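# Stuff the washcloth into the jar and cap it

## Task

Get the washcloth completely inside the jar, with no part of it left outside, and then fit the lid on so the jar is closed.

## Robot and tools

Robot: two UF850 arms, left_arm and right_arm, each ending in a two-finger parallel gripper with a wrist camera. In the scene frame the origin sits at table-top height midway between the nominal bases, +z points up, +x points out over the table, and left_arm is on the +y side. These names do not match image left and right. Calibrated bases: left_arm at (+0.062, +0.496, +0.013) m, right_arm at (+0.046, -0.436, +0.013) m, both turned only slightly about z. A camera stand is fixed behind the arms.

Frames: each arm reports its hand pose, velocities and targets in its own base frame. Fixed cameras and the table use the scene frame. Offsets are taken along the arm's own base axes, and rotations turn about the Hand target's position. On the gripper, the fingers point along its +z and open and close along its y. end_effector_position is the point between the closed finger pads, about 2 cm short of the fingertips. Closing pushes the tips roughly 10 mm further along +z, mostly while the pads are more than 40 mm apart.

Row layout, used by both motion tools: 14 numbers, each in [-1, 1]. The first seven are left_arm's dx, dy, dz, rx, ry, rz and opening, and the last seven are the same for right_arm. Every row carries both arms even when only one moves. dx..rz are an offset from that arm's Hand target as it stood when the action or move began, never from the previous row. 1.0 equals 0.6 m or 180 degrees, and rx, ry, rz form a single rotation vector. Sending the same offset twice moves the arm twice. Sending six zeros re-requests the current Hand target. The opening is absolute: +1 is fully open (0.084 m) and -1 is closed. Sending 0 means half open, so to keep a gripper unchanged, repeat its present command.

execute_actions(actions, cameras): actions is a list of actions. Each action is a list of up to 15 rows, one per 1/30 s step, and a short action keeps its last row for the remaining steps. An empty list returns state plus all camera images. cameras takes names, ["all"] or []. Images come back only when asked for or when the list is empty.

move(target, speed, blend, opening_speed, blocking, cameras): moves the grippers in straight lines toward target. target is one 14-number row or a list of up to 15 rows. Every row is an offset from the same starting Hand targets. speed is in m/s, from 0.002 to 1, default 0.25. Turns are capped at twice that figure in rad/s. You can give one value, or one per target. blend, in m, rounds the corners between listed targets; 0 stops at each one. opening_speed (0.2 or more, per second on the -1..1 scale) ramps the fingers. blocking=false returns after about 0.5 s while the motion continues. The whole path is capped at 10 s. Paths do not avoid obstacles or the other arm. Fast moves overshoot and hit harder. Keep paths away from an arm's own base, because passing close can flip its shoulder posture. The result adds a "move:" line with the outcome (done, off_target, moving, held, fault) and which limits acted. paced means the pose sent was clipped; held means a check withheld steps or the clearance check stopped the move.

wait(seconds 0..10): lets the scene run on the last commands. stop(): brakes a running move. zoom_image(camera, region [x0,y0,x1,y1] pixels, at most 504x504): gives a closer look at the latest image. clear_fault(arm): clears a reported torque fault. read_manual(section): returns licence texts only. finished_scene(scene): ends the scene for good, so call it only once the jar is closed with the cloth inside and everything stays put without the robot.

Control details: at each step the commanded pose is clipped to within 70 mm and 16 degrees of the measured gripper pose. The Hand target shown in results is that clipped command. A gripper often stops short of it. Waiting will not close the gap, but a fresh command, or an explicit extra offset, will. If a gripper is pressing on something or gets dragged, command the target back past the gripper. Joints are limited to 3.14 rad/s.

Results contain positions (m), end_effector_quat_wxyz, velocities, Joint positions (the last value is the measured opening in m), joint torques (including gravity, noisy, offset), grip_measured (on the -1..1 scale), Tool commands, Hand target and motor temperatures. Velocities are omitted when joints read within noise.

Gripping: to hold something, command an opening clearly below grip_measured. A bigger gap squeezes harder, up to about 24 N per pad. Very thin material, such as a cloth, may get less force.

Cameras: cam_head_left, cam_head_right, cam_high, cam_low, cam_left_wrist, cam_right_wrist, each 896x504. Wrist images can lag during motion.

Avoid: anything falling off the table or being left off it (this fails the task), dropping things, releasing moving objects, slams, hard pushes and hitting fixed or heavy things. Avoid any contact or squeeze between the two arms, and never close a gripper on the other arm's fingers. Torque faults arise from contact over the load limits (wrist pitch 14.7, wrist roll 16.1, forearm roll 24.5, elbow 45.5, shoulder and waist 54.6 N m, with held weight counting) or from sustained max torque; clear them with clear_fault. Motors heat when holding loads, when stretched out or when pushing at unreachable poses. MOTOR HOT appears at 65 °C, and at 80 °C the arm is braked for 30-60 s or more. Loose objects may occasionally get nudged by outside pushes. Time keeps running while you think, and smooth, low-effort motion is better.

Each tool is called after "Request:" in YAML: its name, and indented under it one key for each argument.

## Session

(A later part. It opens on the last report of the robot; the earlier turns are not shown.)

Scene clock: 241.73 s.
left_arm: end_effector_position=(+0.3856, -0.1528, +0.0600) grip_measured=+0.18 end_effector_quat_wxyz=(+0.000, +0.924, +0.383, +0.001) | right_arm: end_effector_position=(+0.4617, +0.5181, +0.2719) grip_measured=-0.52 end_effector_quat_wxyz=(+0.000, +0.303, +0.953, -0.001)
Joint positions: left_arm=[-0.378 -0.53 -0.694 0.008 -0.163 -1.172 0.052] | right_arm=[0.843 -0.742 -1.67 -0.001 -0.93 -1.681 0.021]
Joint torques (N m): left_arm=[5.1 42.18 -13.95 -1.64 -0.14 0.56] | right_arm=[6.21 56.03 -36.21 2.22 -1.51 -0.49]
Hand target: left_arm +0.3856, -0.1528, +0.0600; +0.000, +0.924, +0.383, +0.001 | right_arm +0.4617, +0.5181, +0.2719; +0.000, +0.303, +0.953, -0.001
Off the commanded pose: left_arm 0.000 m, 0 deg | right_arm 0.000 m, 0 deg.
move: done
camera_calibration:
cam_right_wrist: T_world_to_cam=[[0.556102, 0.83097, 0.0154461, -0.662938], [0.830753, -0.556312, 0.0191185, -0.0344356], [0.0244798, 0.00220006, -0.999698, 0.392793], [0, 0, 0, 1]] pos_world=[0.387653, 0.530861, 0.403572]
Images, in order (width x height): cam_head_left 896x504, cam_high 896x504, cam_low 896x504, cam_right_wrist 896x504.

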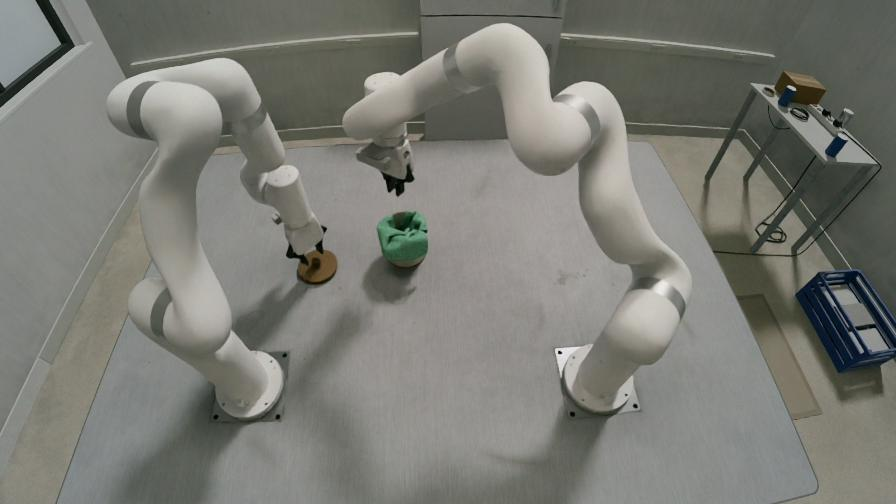

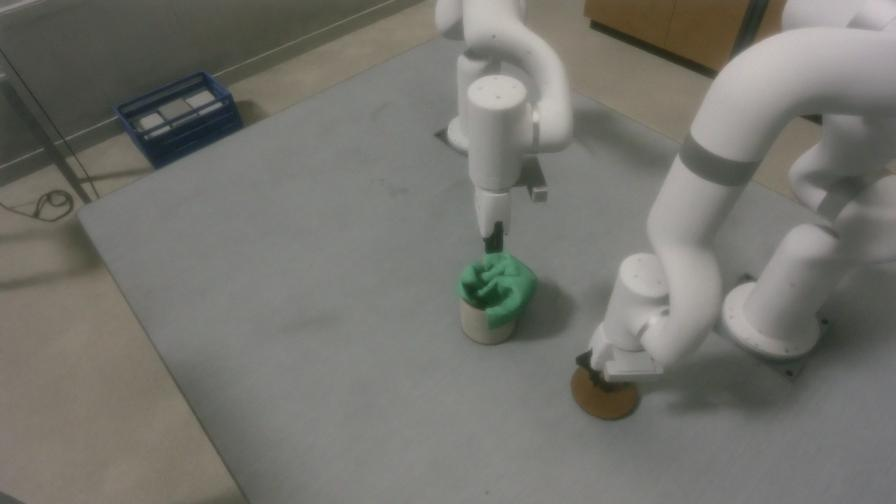

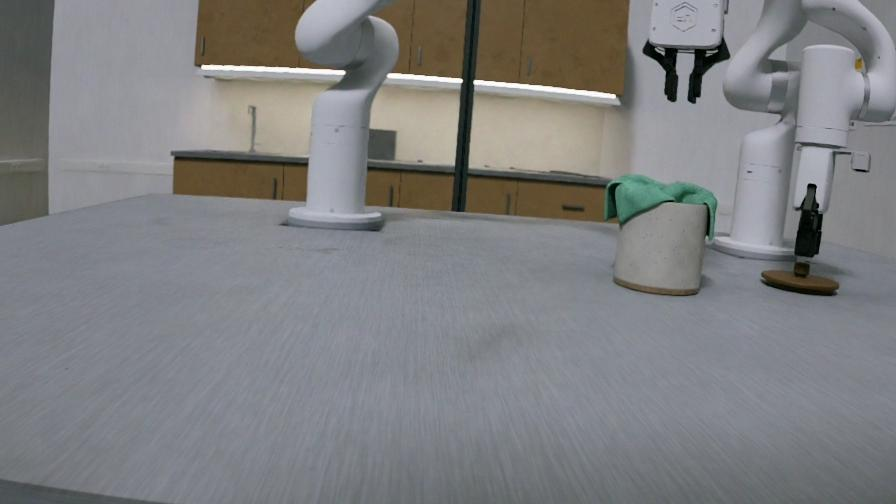

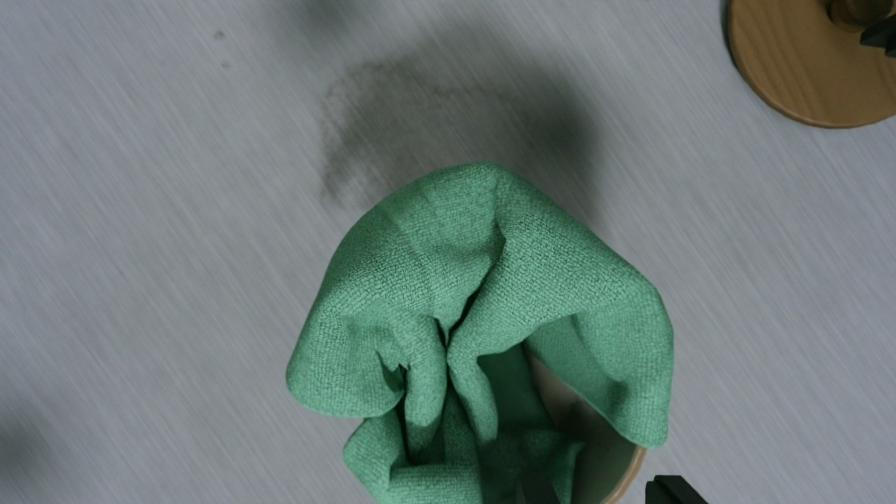

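Request:
move:
  target:
    - [0,0,0,0,0,0,0.19, -0.0583,0.0133,0,0,0,0,0.25]
    - [0,0,0,0,0,0,0.19, -0.0583,0.0133,-0.2565,0,0,0,0.25]
    - [0,0,0,0,0,0,0.19, -0.0583,0.0133,-0.2565,0,0,0,-1]
  speed: [0.15,0.12,0.06]
  opening_speed: 1.5
  cameras: ["cam_low","cam_right_wrist"]

Scene clock: 257.07 s.
left_arm: end_effector_position=(+0.3856, -0.1528, +0.0600) grip_measured=+0.18 end_effector_quat_wxyz=(+0.000, +0.924, +0.383, +0.001) | right_arm: end_effector_position=(+0.4267, +0.5261, +0.1180) grip_measured=-0.81 end_effector_quat_wxyz=(+0.000, +0.303, +0.953, -0.001)
Joint positions: left_arm=[-0.378 -0.53 -0.694 0.008 -0.163 -1.172 0.052] | right_arm=[0.889 -0.882 -1.53 -0.001 -0.649 -1.635 0.008]
Joint torques (N m): left_arm=[5.87 43.84 -13.21 -1.62 -0.41 0.62] | right_arm=[-6.69 46.61 -31.32 2.6 -1.92 -0.33]
Hand target: left_arm +0.3856, -0.1528, +0.0600; +0.000, +0.924, +0.383, +0.001 | right_arm +0.4267, +0.5261, +0.1180; +0.000, +0.303, +0.953, -0.001
Off the commanded pose: left_arm 0.000 m, 0 deg | right_arm 0.000 m, 0 deg.
move: done
camera_calibration:
cam_right_wrist: T_world_to_cam=[[0.556099, 0.83097, 0.0155848, -0.647779], [0.830753, -0.556312, 0.019146, 0.00202508], [0.0245797, 0.00230007, -0.999695, 0.239788], [0, 0, 0, 1]] pos_world=[0.352653, 0.53886, 0.249772]
Images, in order (width x height): cam_low 896x504, cam_right_wrist 896x504.

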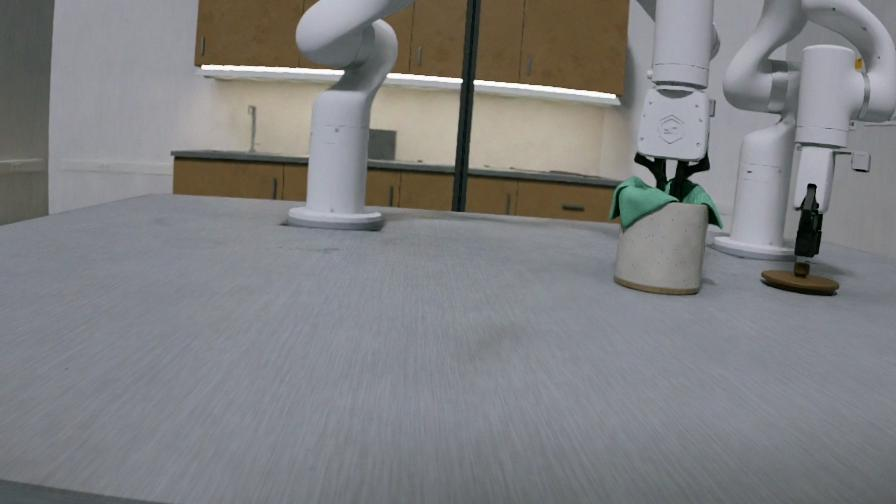

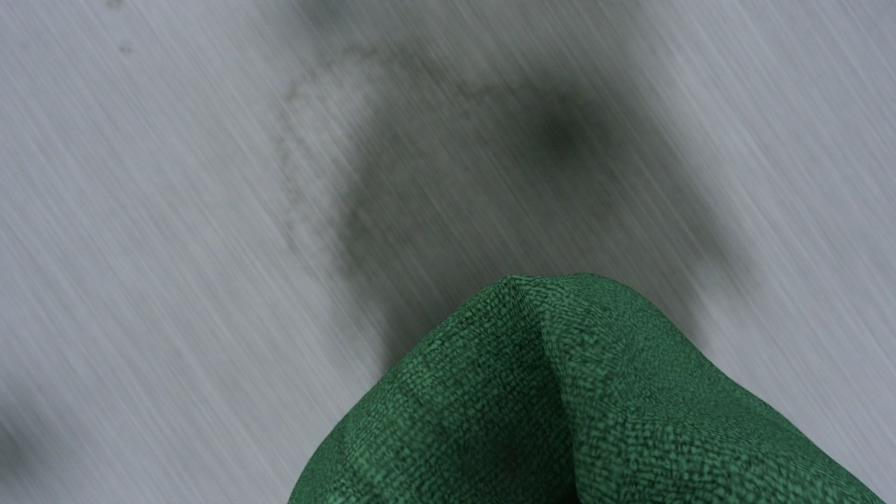

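Request:
move:
  target:
    - [0,0,0,0,0,0,0.19, 0.0717,-0.0183,-0.08,0,0,0,-1]
    - [0,0,0,0,0,0,0.19, 0.0717,-0.0183,-0.08,0,0,0,-0.5]
    - [0,0,0,0,0,0,0.19, 0.0583,-0.0133,0.2567,0,0,0,-0.5]
  speed: [0.1,0.06,0.15]
  opening_speed: 1.0
  cameras: ["cam_low","cam_high","cam_head_left","cam_right_wrist"]

Request:
zoom_image:
  camera: "cam_low"
  region: [580, 160, 760, 310]

Request:
zoom_image:
  camera: "cam_head_left"
  region: [340, 180, 460, 290]

Scene clock: 263.57 s.
left_arm: end_effector_position=(+0.3856, -0.1528, +0.0600) grip_measured=+0.18 end_effector_quat_wxyz=(+0.000, +0.924, +0.383, +0.001) | right_arm: end_effector_position=(+0.4617, +0.5181, +0.2720) grip_measured=-0.52 end_effector_quat_wxyz=(+0.000, +0.303, +0.953, -0.001)
Joint positions: left_arm=[-0.378 -0.53 -0.694 0.008 -0.163 -1.172 0.052] | right_arm=[0.843 -0.741 -1.67 -0.001 -0.93 -1.681 0.021]
Joint torques (N m): left_arm=[5.39 43.6 -13.8 -1.42 -0.49 0.71] | right_arm=[5.54 56.2 -36.53 2.04 -1.62 0.52]
Hand target: left_arm +0.3856, -0.1528, +0.0600; +0.000, +0.924, +0.383, +0.001 | right_arm +0.4617, +0.5181, +0.2721; +0.000, +0.303, +0.953, -0.001
Off the commanded pose: left_arm 0.000 m, 0 deg | right_arm 0.000 m, 0 deg.
move: done
camera_calibration:
cam_right_wrist: T_world_to_cam=[[0.556102, 0.83097, 0.0154461, -0.662939], [0.830753, -0.556312, 0.0191185, -0.0344375], [0.0244798, 0.00220006, -0.999698, 0.392893], [0, 0, 0, 1]] pos_world=[0.387653, 0.530861, 0.403672]
Images, in order (width x height): cam_head_left 896x504, cam_high 896x504, cam_low 896x504, cam_right_wrist 896x504.

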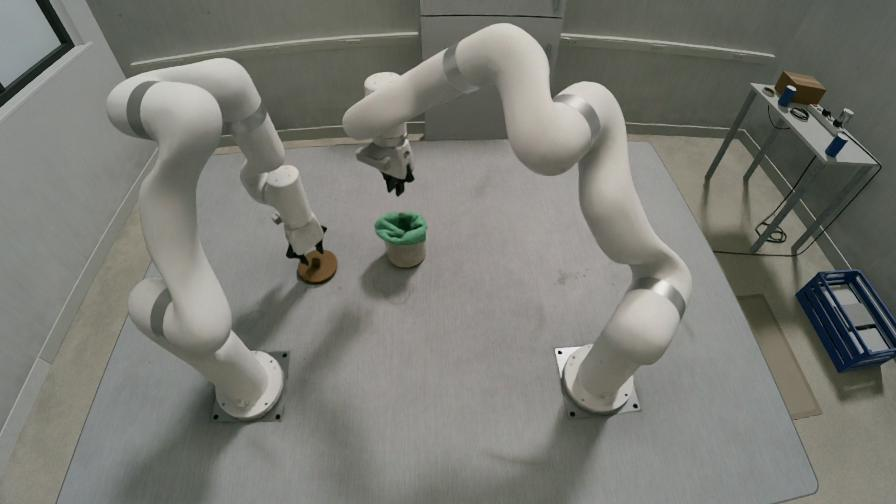

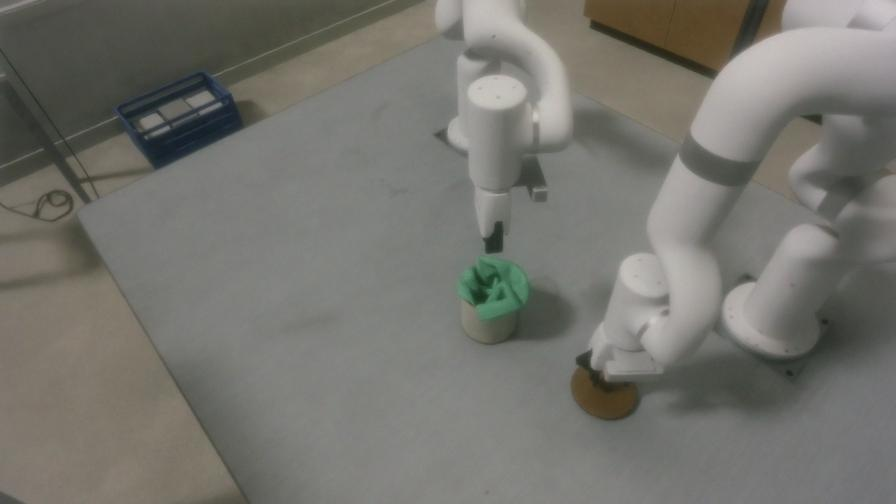

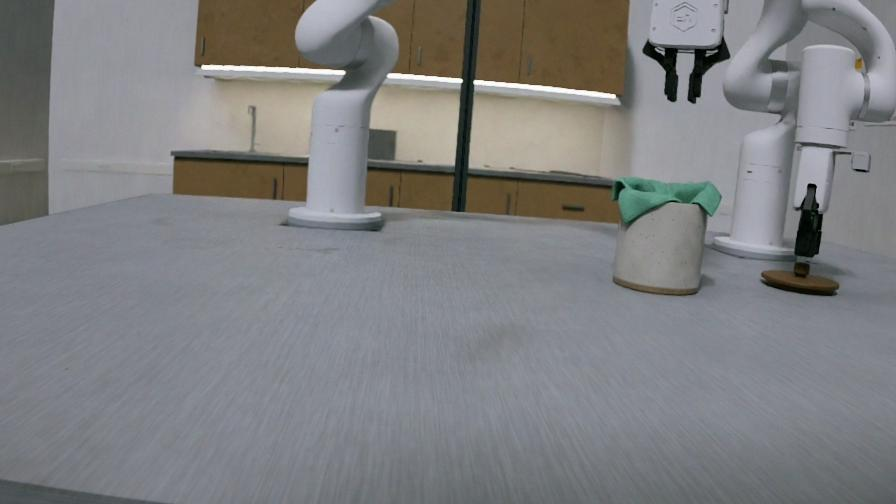

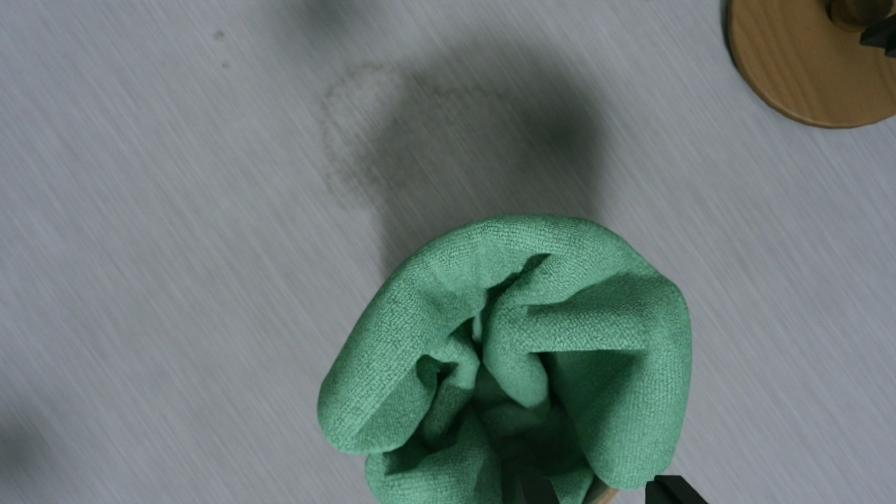

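Scaled by 2.800 from the camera's 896x504 image, which has a finer 1280x720 frame.

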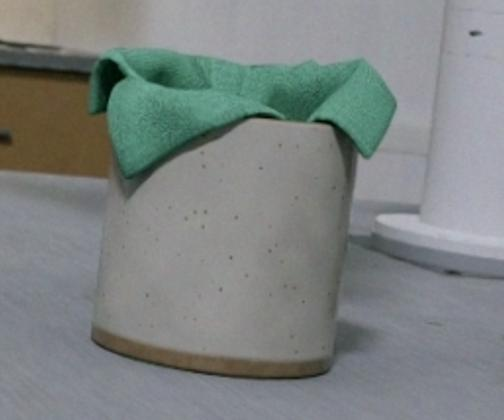

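Scaled by 4.200 from the camera's 896x504 image, which has a finer 1280x720 frame.

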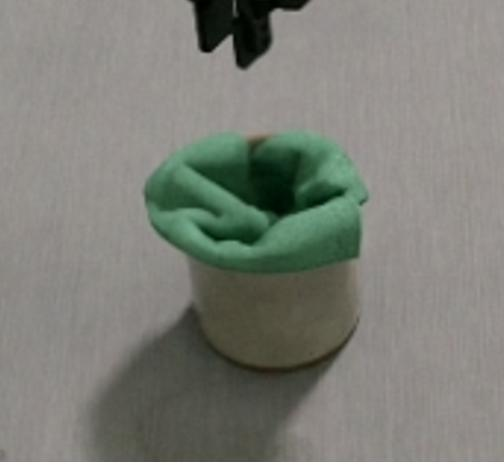

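Request:
move:
  target: [0,0,0,0,0,0,0.19, 0.0333,0.05,0,0,0,0.5,0.25]
  speed: 0.5
  cameras: ["cam_right_wrist"]

Scene clock: 271.47 s.
left_arm: end_effector_position=(+0.3856, -0.1528, +0.0600) grip_measured=+0.18 end_effector_quat_wxyz=(+0.000, +0.924, +0.383, +0.001) | right_arm: end_effector_position=(+0.4817, +0.5481, +0.2721) grip_measured=+0.24 end_effector_quat_wxyz=(+0.001, -0.459, +0.888, -0.001)
Joint positions: left_arm=[-0.378 -0.53 -0.694 0.008 -0.163 -1.172 0.052] | right_arm=[0.85 -0.842 -1.834 -0.002 -0.992 -3.245 0.054]
Joint torques (N m): left_arm=[5.49 43.01 -13.65 -1.94 -0.37 0.61] | right_arm=[-8.42 45.06 -36.91 2.4 -1.65 -0.49]
Hand target: left_arm +0.3856, -0.1528, +0.0600; +0.000, +0.924, +0.383, +0.001 | right_arm +0.4817, +0.5481, +0.2721; +0.001, -0.459, +0.888, -0.001
Off the commanded pose: left_arm 0.000 m, 0 deg | right_arm 0.000 m, 0 deg.
move: done
camera_calibration:
cam_right_wrist: T_world_to_cam=[[-0.831017, 0.556031, 0.0155003, 0.11985], [0.556243, 0.830798, 0.0192012, -0.662439], [-0.00220118, 0.0245785, -0.999695, 0.39303], [0, 0, 0, 1]] pos_world=[0.46894, 0.474053, 0.403772]
Images, in order (width x height): cam_right_wrist 896x504.

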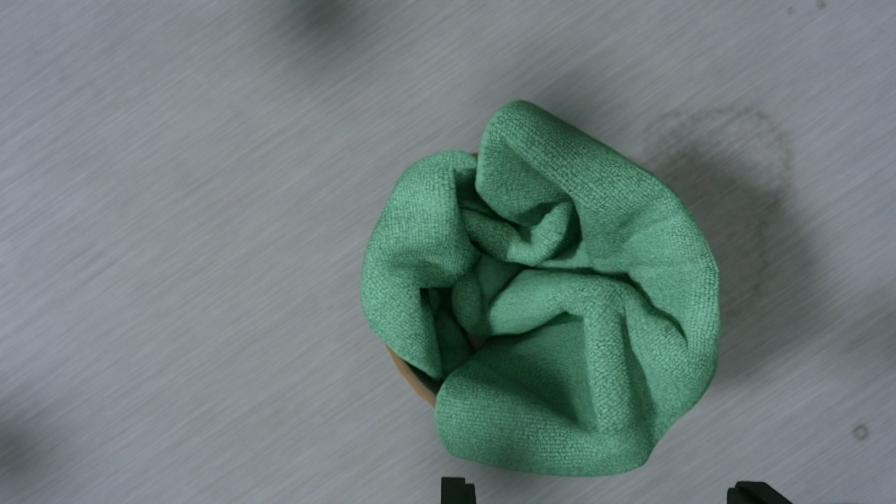

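Request:
move:
  target:
    - [0,0,0,0,0,0,0.19, -0.0137,-0.0102,0,0,0,0,-0.05]
    - [0,0,0,0,0,0,0.19, -0.0137,-0.0102,-0.2668,0,0,0,-0.05]
    - [0,0,0,0,0,0,0.19, -0.0137,-0.0102,-0.2668,0,0,0,-1]
  speed: [0.15,0.12,0.06]
  opening_speed: 1.5
  cameras: ["cam_low","cam_right_wrist"]

Scene clock: 292.03 s.
left_arm: end_effector_position=(+0.3856, -0.1528, +0.0600) grip_measured=+0.18 end_effector_quat_wxyz=(+0.000, +0.924, +0.383, +0.001) | right_arm: end_effector_position=(+0.4735, +0.5420, +0.1120) grip_measured=-0.89 end_effector_quat_wxyz=(+0.001, -0.459, +0.888, -0.001)
Joint positions: left_arm=[-0.378 -0.53 -0.694 0.008 -0.163 -1.172 0.052] | right_arm=[0.853 -0.99 -1.709 -0.002 -0.719 -3.241 0.005]
Joint torques (N m): left_arm=[5.2 42.18 -13.87 -1.85 -0.41 0.66] | right_arm=[-7.36 53.1 -33.26 2.47 0.47 0.04]
Hand target: left_arm +0.3856, -0.1528, +0.0600; +0.000, +0.924, +0.383, +0.001 | right_arm +0.4735, +0.5420, +0.1120; +0.001, -0.459, +0.888, -0.001
Off the commanded pose: left_arm 0.000 m, 0 deg | right_arm 0.000 m, 0 deg.
move: done
camera_calibration:
cam_right_wrist: T_world_to_cam=[[-0.830971, 0.5561, 0.0155013, 0.118855], [0.556312, 0.830752, 0.0192032, -0.649747], [-0.00219877, 0.0245809, -0.999695, 0.233108], [0, 0, 0, 1]] pos_world=[0.460739, 0.467953, 0.243672]
Images, in order (width x height): cam_low 896x504, cam_right_wrist 896x504.

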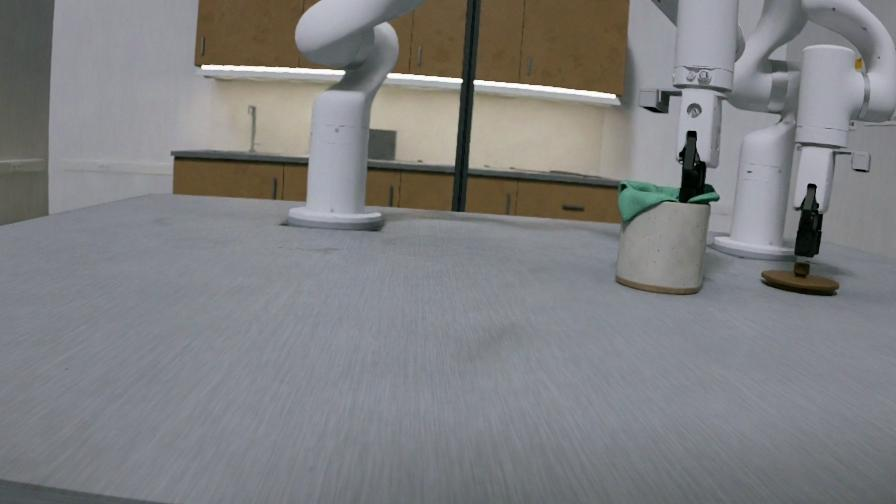

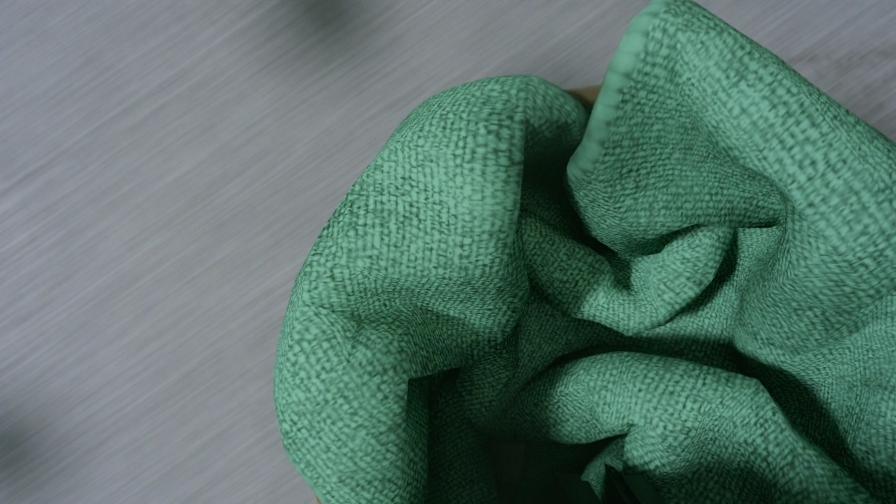

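Request:
move:
  target:
    - [0,0,0,0,0,0,0.19, -0.0325,-0.0483,-0.0733,0,0,0,-1]
    - [0,0,0,0,0,0,0.19, -0.0325,-0.0483,-0.0733,0,0,0,-0.5]
    - [0,0,0,0,0,0,0.19, -0.0325,-0.0483,0.1,0,0,0,-0.5]
    - [0,0,0,0,0,0,0.19, 0.0137,0.0102,0.2668,0,0,0,-0.5]
  speed: [0.1,0.06,0.15,0.2]
  blend: [0,0,0.02,0]
  opening_speed: 1.0
  cameras: ["cam_low","cam_head_left","cam_right_wrist"]

Request:
zoom_image:
  camera: "cam_low"
  region: [580, 160, 760, 310]

Request:
zoom_image:
  camera: "cam_head_left"
  region: [340, 180, 460, 290]

Scene clock: 298.60 s.
left_arm: end_effector_position=(+0.3856, -0.1528, +0.0600) grip_measured=+0.18 end_effector_quat_wxyz=(+0.000, +0.924, +0.383, +0.001) | right_arm: end_effector_position=(+0.4817, +0.5481, +0.2720) grip_measured=-0.52 end_effector_quat_wxyz=(+0.001, -0.459, +0.888, -0.001)
Joint positions: left_arm=[-0.378 -0.53 -0.694 0.008 -0.163 -1.172 0.052] | right_arm=[0.85 -0.842 -1.834 -0.002 -0.992 -3.245 0.021]
Joint torques (N m): left_arm=[5.05 42.91 -14 -1.65 -0.34 0.74] | right_arm=[6.19 46.22 -37.13 1.97 -1.6 0.45]
Hand target: left_arm +0.3856, -0.1528, +0.0600; +0.000, +0.924, +0.383, +0.001 | right_arm +0.4817, +0.5481, +0.2721; +0.001, -0.459, +0.888, -0.001
Off the commanded pose: left_arm 0.000 m, 0 deg | right_arm 0.000 m, 0 deg.
move: done
camera_calibration:
cam_right_wrist: T_world_to_cam=[[-0.83097, 0.556101, 0.0155292, 0.119783], [0.556313, 0.830754, 0.0190629, -0.662396], [-0.00230004, 0.0244798, -0.999698, 0.393124], [0, 0, 0, 1]] pos_world=[0.46894, 0.474053, 0.403772]
Images, in order (width x height): cam_head_left 896x504, cam_low 896x504, cam_right_wrist 896x504.

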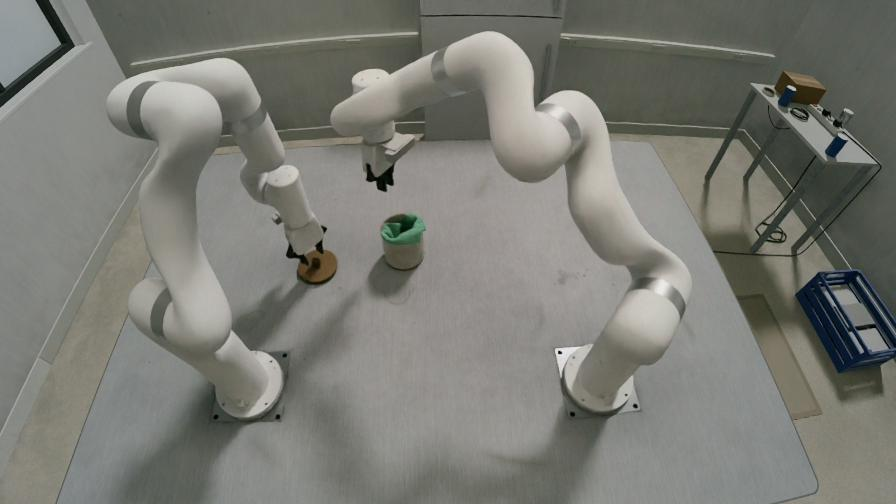

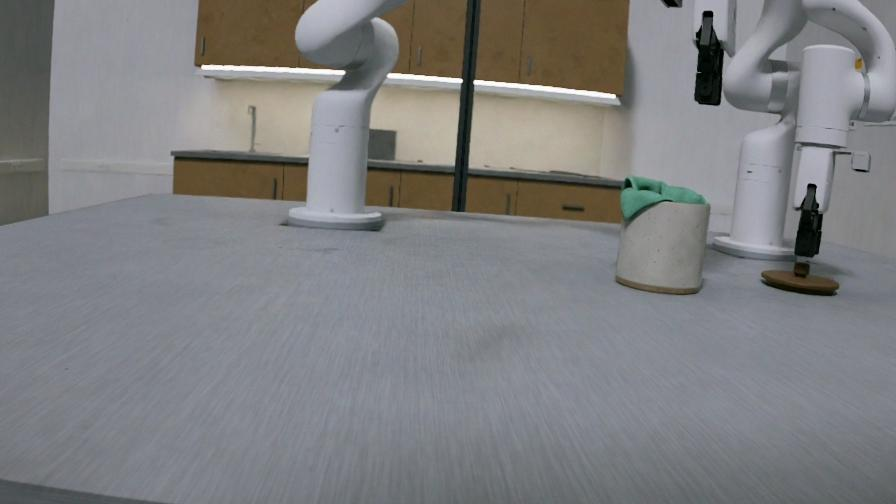

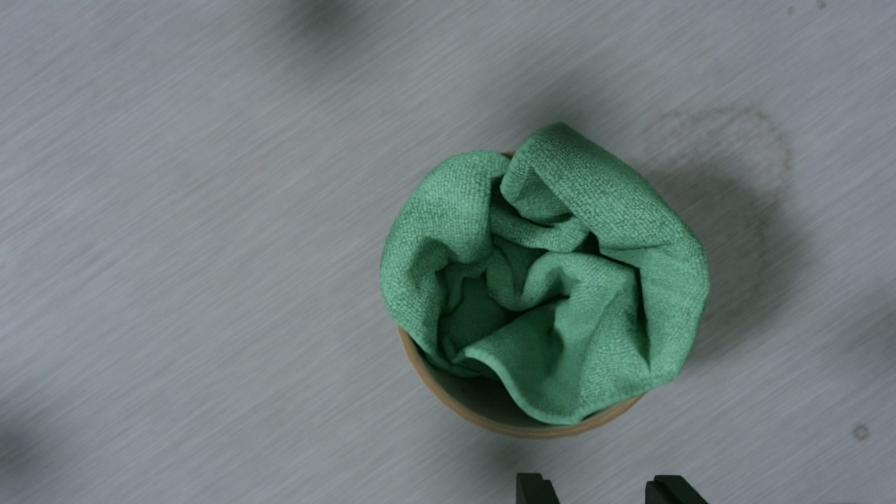

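Scaled by 2.800 from the camera's 896x504 image, which has a finer 1280x720 frame.

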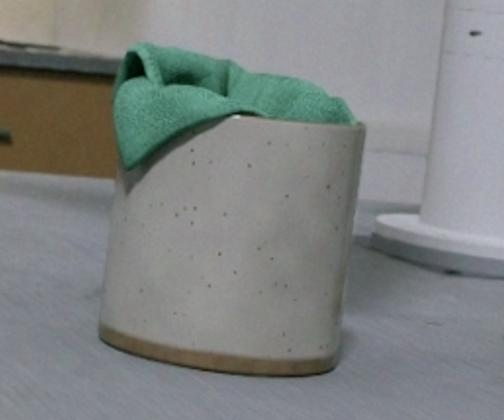

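Scaled by 4.200 from the camera's 896x504 image, which has a finer 1280x720 frame.

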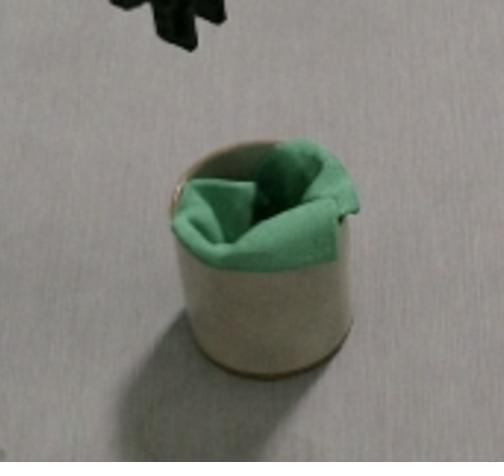

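Request:
move:
  target: [0,0,0,0,0,0,0.19,-0.0078,-0.0835,-0.05,0,0,-0.5,0.0]
  speed: 0.5
  cameras: ["cam_right_wrist","cam_low","cam_high"]

Scene clock: 316.83 s.
left_arm: end_effector_position=(+0.3856, -0.1528, +0.0600) grip_measured=+0.18 end_effector_quat_wxyz=(+0.000, +0.924, +0.383, +0.001) | right_arm: end_effector_position=(+0.4770, +0.4980, +0.2421) grip_measured=-0.01 end_effector_quat_wxyz=(+0.000, +0.303, +0.953, -0.001)
Joint positions: left_arm=[-0.378 -0.53 -0.694 0.008 -0.163 -1.172 0.052] | right_arm=[0.807 -0.757 -1.625 -0.001 -0.87 -1.717 0.044]
Joint torques (N m): left_arm=[4.95 43.34 -13.7 -1.59 -0.35 0.69] | right_arm=[6.66 55.08 -27.31 -1.1 1.44 0.48]
Hand target: left_arm +0.3856, -0.1528, +0.0600; +0.000, +0.924, +0.383, +0.001 | right_arm +0.4770, +0.4980, +0.2421; +0.000, +0.303, +0.953, -0.001
Off the commanded pose: left_arm 0.000 m, 0 deg | right_arm 0.000 m, 0 deg.
move: done
camera_calibration:
cam_right_wrist: T_world_to_cam=[[0.556099, 0.83097, 0.0155848, -0.654333], [0.830753, -0.556312, 0.019146, -0.0577683], [0.0245797, 0.00230007, -0.999695, 0.362579], [0, 0, 0, 1]] pos_world=[0.402953, 0.51076, 0.373772]
Images, in order (width x height): cam_high 896x504, cam_low 896x504, cam_right_wrist 896x504.

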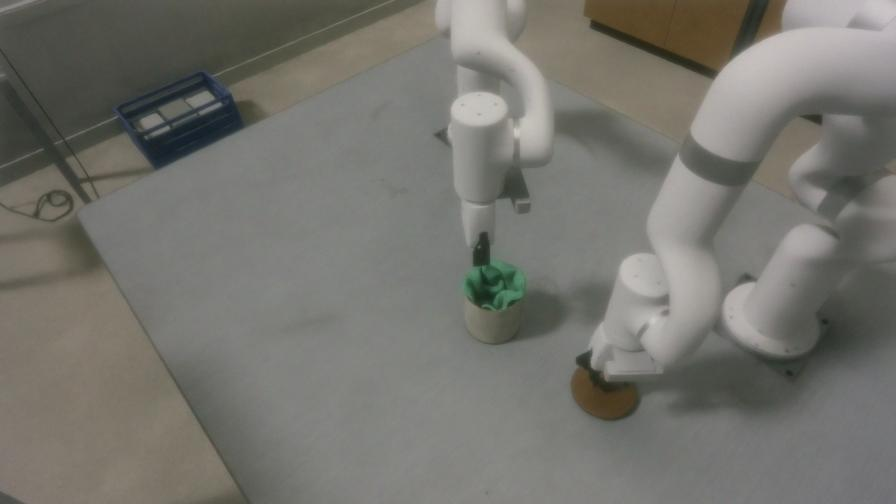

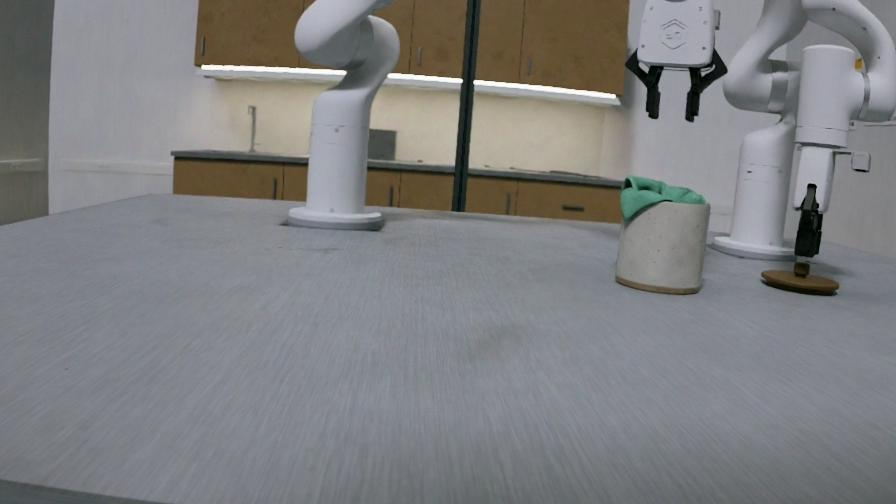

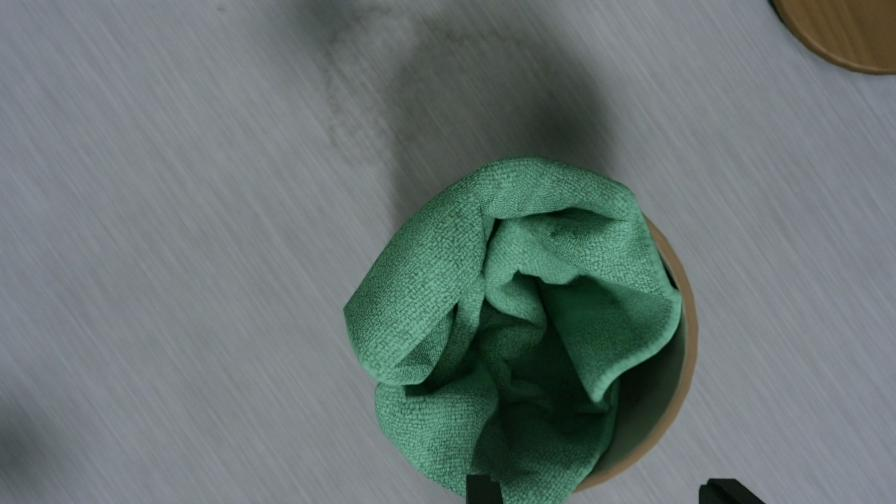

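Request:
zoom_image:
  camera: "cam_low"
  region: [580, 160, 760, 310]

Request:
zoom_image:
  camera: "cam_high"
  region: [430, 230, 570, 360]

Scaled by 2.800 from the camera's 896x504 image, which has a finer 1280x720 frame.

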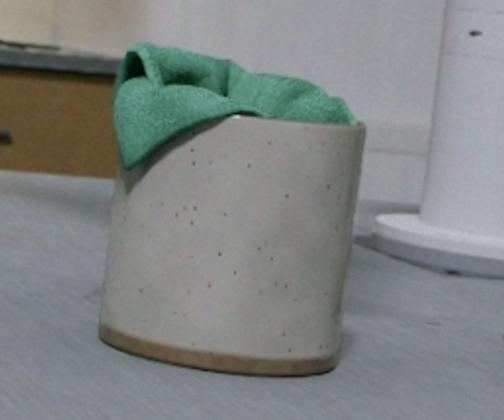

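Scaled by 3.600 from the camera's 896x504 image, which has a finer 1280x720 frame.

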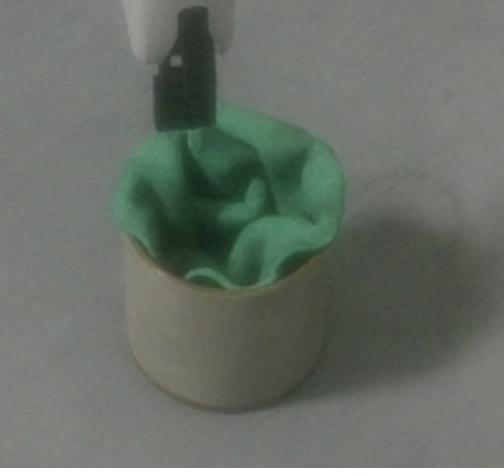

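Request:
move:
  target:
    - [0,0,0,0,0,0,0.19,-0.0017,-0.0133,-0.1535,0,0,0,0.15]
    - [0,0,0,0,0,0,0.19,-0.0017,-0.0133,-0.2135,0,0,0,-1]
    - [0,0,0,0,0,0,0.19,-0.035,0.0267,-0.2452,0,0,0,-1]
    - [0,0,0,0,0,0,0.19,-0.0433,0.0367,-0.2868,0,0,0,-0.5]
    - [0,0,0,0,0,0,0.19,-0.0433,0.0367,-0.1,0,0,0,-0.5]
    - [0,0,0,0,0,0,0.19,0.033,-0.02,0.05,0,0,0,-0.5]
  speed: 0.2
  blend: [0.005,0,0.01,0,0.02,0]
  opening_speed: 2
  cameras: ["cam_right_wrist","cam_low","cam_high"]

Scene clock: 341.67 s.
left_arm: end_effector_position=(+0.3856, -0.1528, +0.0600) grip_measured=+0.18 end_effector_quat_wxyz=(+0.000, +0.924, +0.383, +0.001) | right_arm: end_effector_position=(+0.4968, +0.4860, +0.2720) grip_measured=-0.52 end_effector_quat_wxyz=(+0.000, +0.303, +0.953, -0.001)
Joint positions: left_arm=[-0.378 -0.53 -0.694 0.008 -0.163 -1.172 0.052] | right_arm=[0.775 -0.744 -1.674 -0.001 -0.932 -1.75 0.021]
Joint torques (N m): left_arm=[4.09 42.46 -13.77 -1.41 -0.45 0.66] | right_arm=[-7.59 55.26 -36.22 2.66 -1.6 -0.46]
Hand target: left_arm +0.3856, -0.1528, +0.0600; +0.000, +0.924, +0.383, +0.001 | right_arm +0.4968, +0.4860, +0.2721; +0.000, +0.303, +0.953, -0.001
Off the commanded pose: left_arm 0.000 m, 0 deg | right_arm 0.000 m, 0 deg.
move: done
camera_calibration:
cam_right_wrist: T_world_to_cam=[[0.556035, 0.831017, 0.0153617, -0.655745], [0.830798, -0.556243, 0.0191737, -0.0815303], [0.0244785, 0.00210117, -0.999698, 0.392154], [0, 0, 0, 1]] pos_world=[0.422753, 0.498761, 0.403672]
Images, in order (width x height): cam_high 896x504, cam_low 896x504, cam_right_wrist 896x504.

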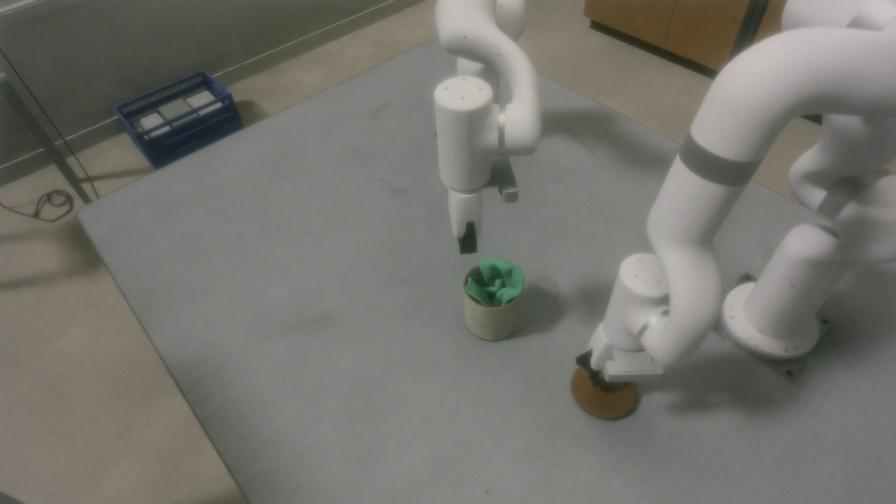

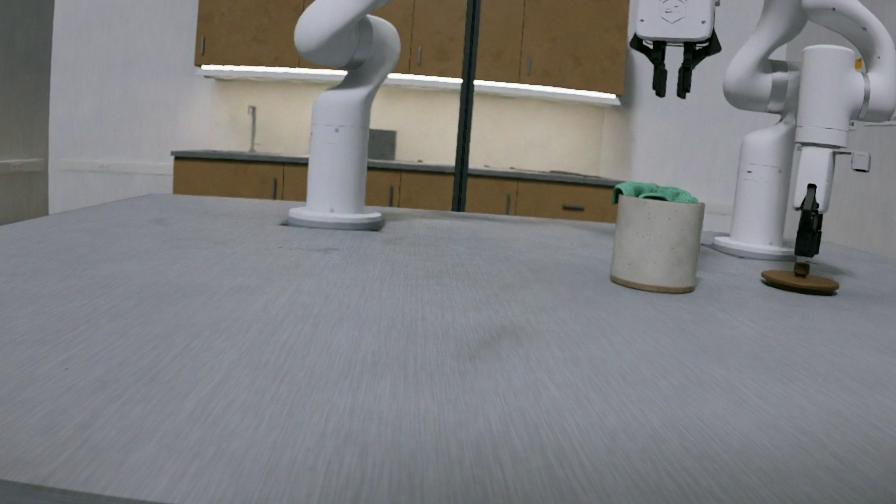

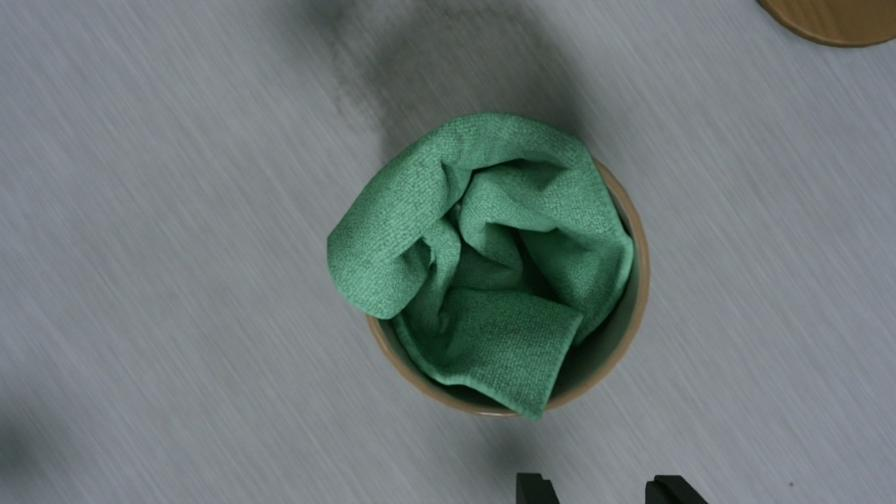

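Request:
move:
  target:
    - [0,0,0,0,0,0,0.19,-0.1097,-0.005,-0.1702,0,0,0.5,0.2]
    - [0,0,0,0,0,0,0.19,-0.1097,-0.005,-0.2635,0,0,0.5,-1]
    - [0,0,0,0,0,0,0.19,-0.0813,0.0367,-0.2952,0,0,0.5,-1]
    - [0,0,0,0,0,0,0.19,-0.073,0.0483,-0.3368,0,0,0.5,-0.5]
    - [0,0,0,0,0,0,0.19,-0.073,0.0483,-0.12,0,0,0.5,-0.5]
    - [0,0,0,0,0,0,0.19,-0.0252,0.1035,0,0,0,0.5,-0.5]
  speed: [0.4,0.2,0.2,0.2,0.25,0.25]
  blend: [0.005,0,0.01,0,0.02,0]
  opening_speed: 2
  cameras: ["cam_right_wrist","cam_low","cam_high"]

Scene clock: 358.87 s.
left_arm: end_effector_position=(+0.3856, -0.1528, +0.0600) grip_measured=+0.18 end_effector_quat_wxyz=(+0.000, +0.924, +0.383, +0.001) | right_arm: end_effector_position=(+0.4817, +0.5481, +0.2720) grip_measured=-0.52 end_effector_quat_wxyz=(+0.001, -0.459, +0.888, -0.001)
Joint positions: left_arm=[-0.378 -0.53 -0.694 0.008 -0.163 -1.172 0.052] | right_arm=[0.85 -0.842 -1.834 -0.002 -0.992 -3.245 0.021]
Joint torques (N m): left_arm=[4.86 42.81 -13.69 -1.56 -0.5 0.67] | right_arm=[6.1 45.73 -36.77 2.3 -1.66 -0.41]
Hand target: left_arm +0.3856, -0.1528, +0.0600; +0.000, +0.924, +0.383, +0.001 | right_arm +0.4817, +0.5481, +0.2721; +0.001, -0.459, +0.888, -0.001
Off the commanded pose: left_arm 0.000 m, 0 deg | right_arm 0.000 m, 0 deg.
move: done
camera_calibration:
cam_right_wrist: T_world_to_cam=[[-0.83097, 0.556101, 0.0155292, 0.119783], [0.556313, 0.830754, 0.0190629, -0.662396], [-0.00230004, 0.0244798, -0.999698, 0.393124], [0, 0, 0, 1]] pos_world=[0.46894, 0.474053, 0.403772]
Images, in order (width x height): cam_high 896x504, cam_low 896x504, cam_right_wrist 896x504.

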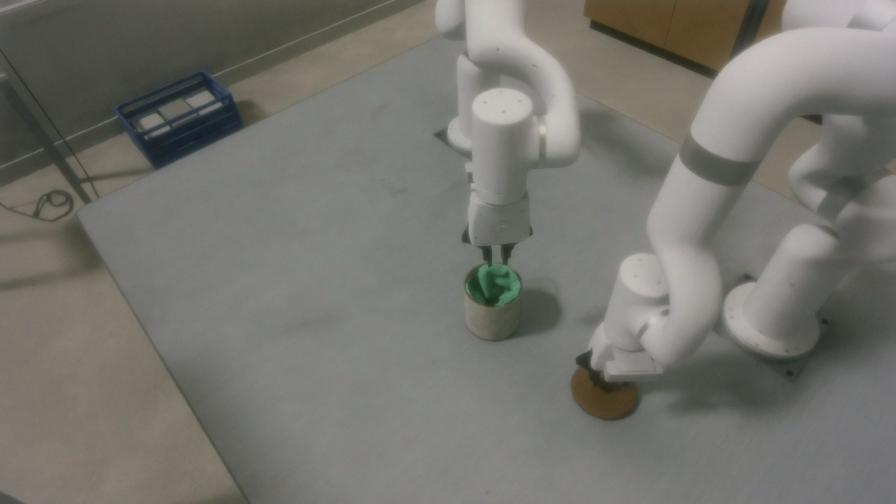

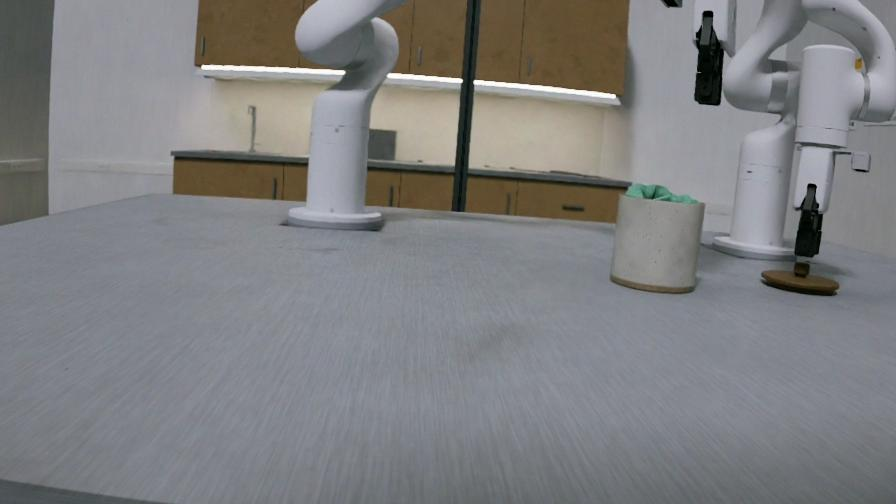

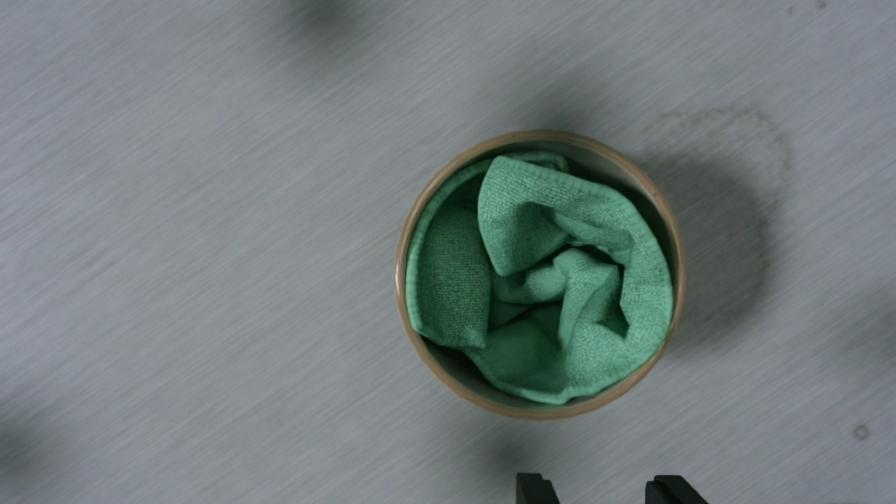

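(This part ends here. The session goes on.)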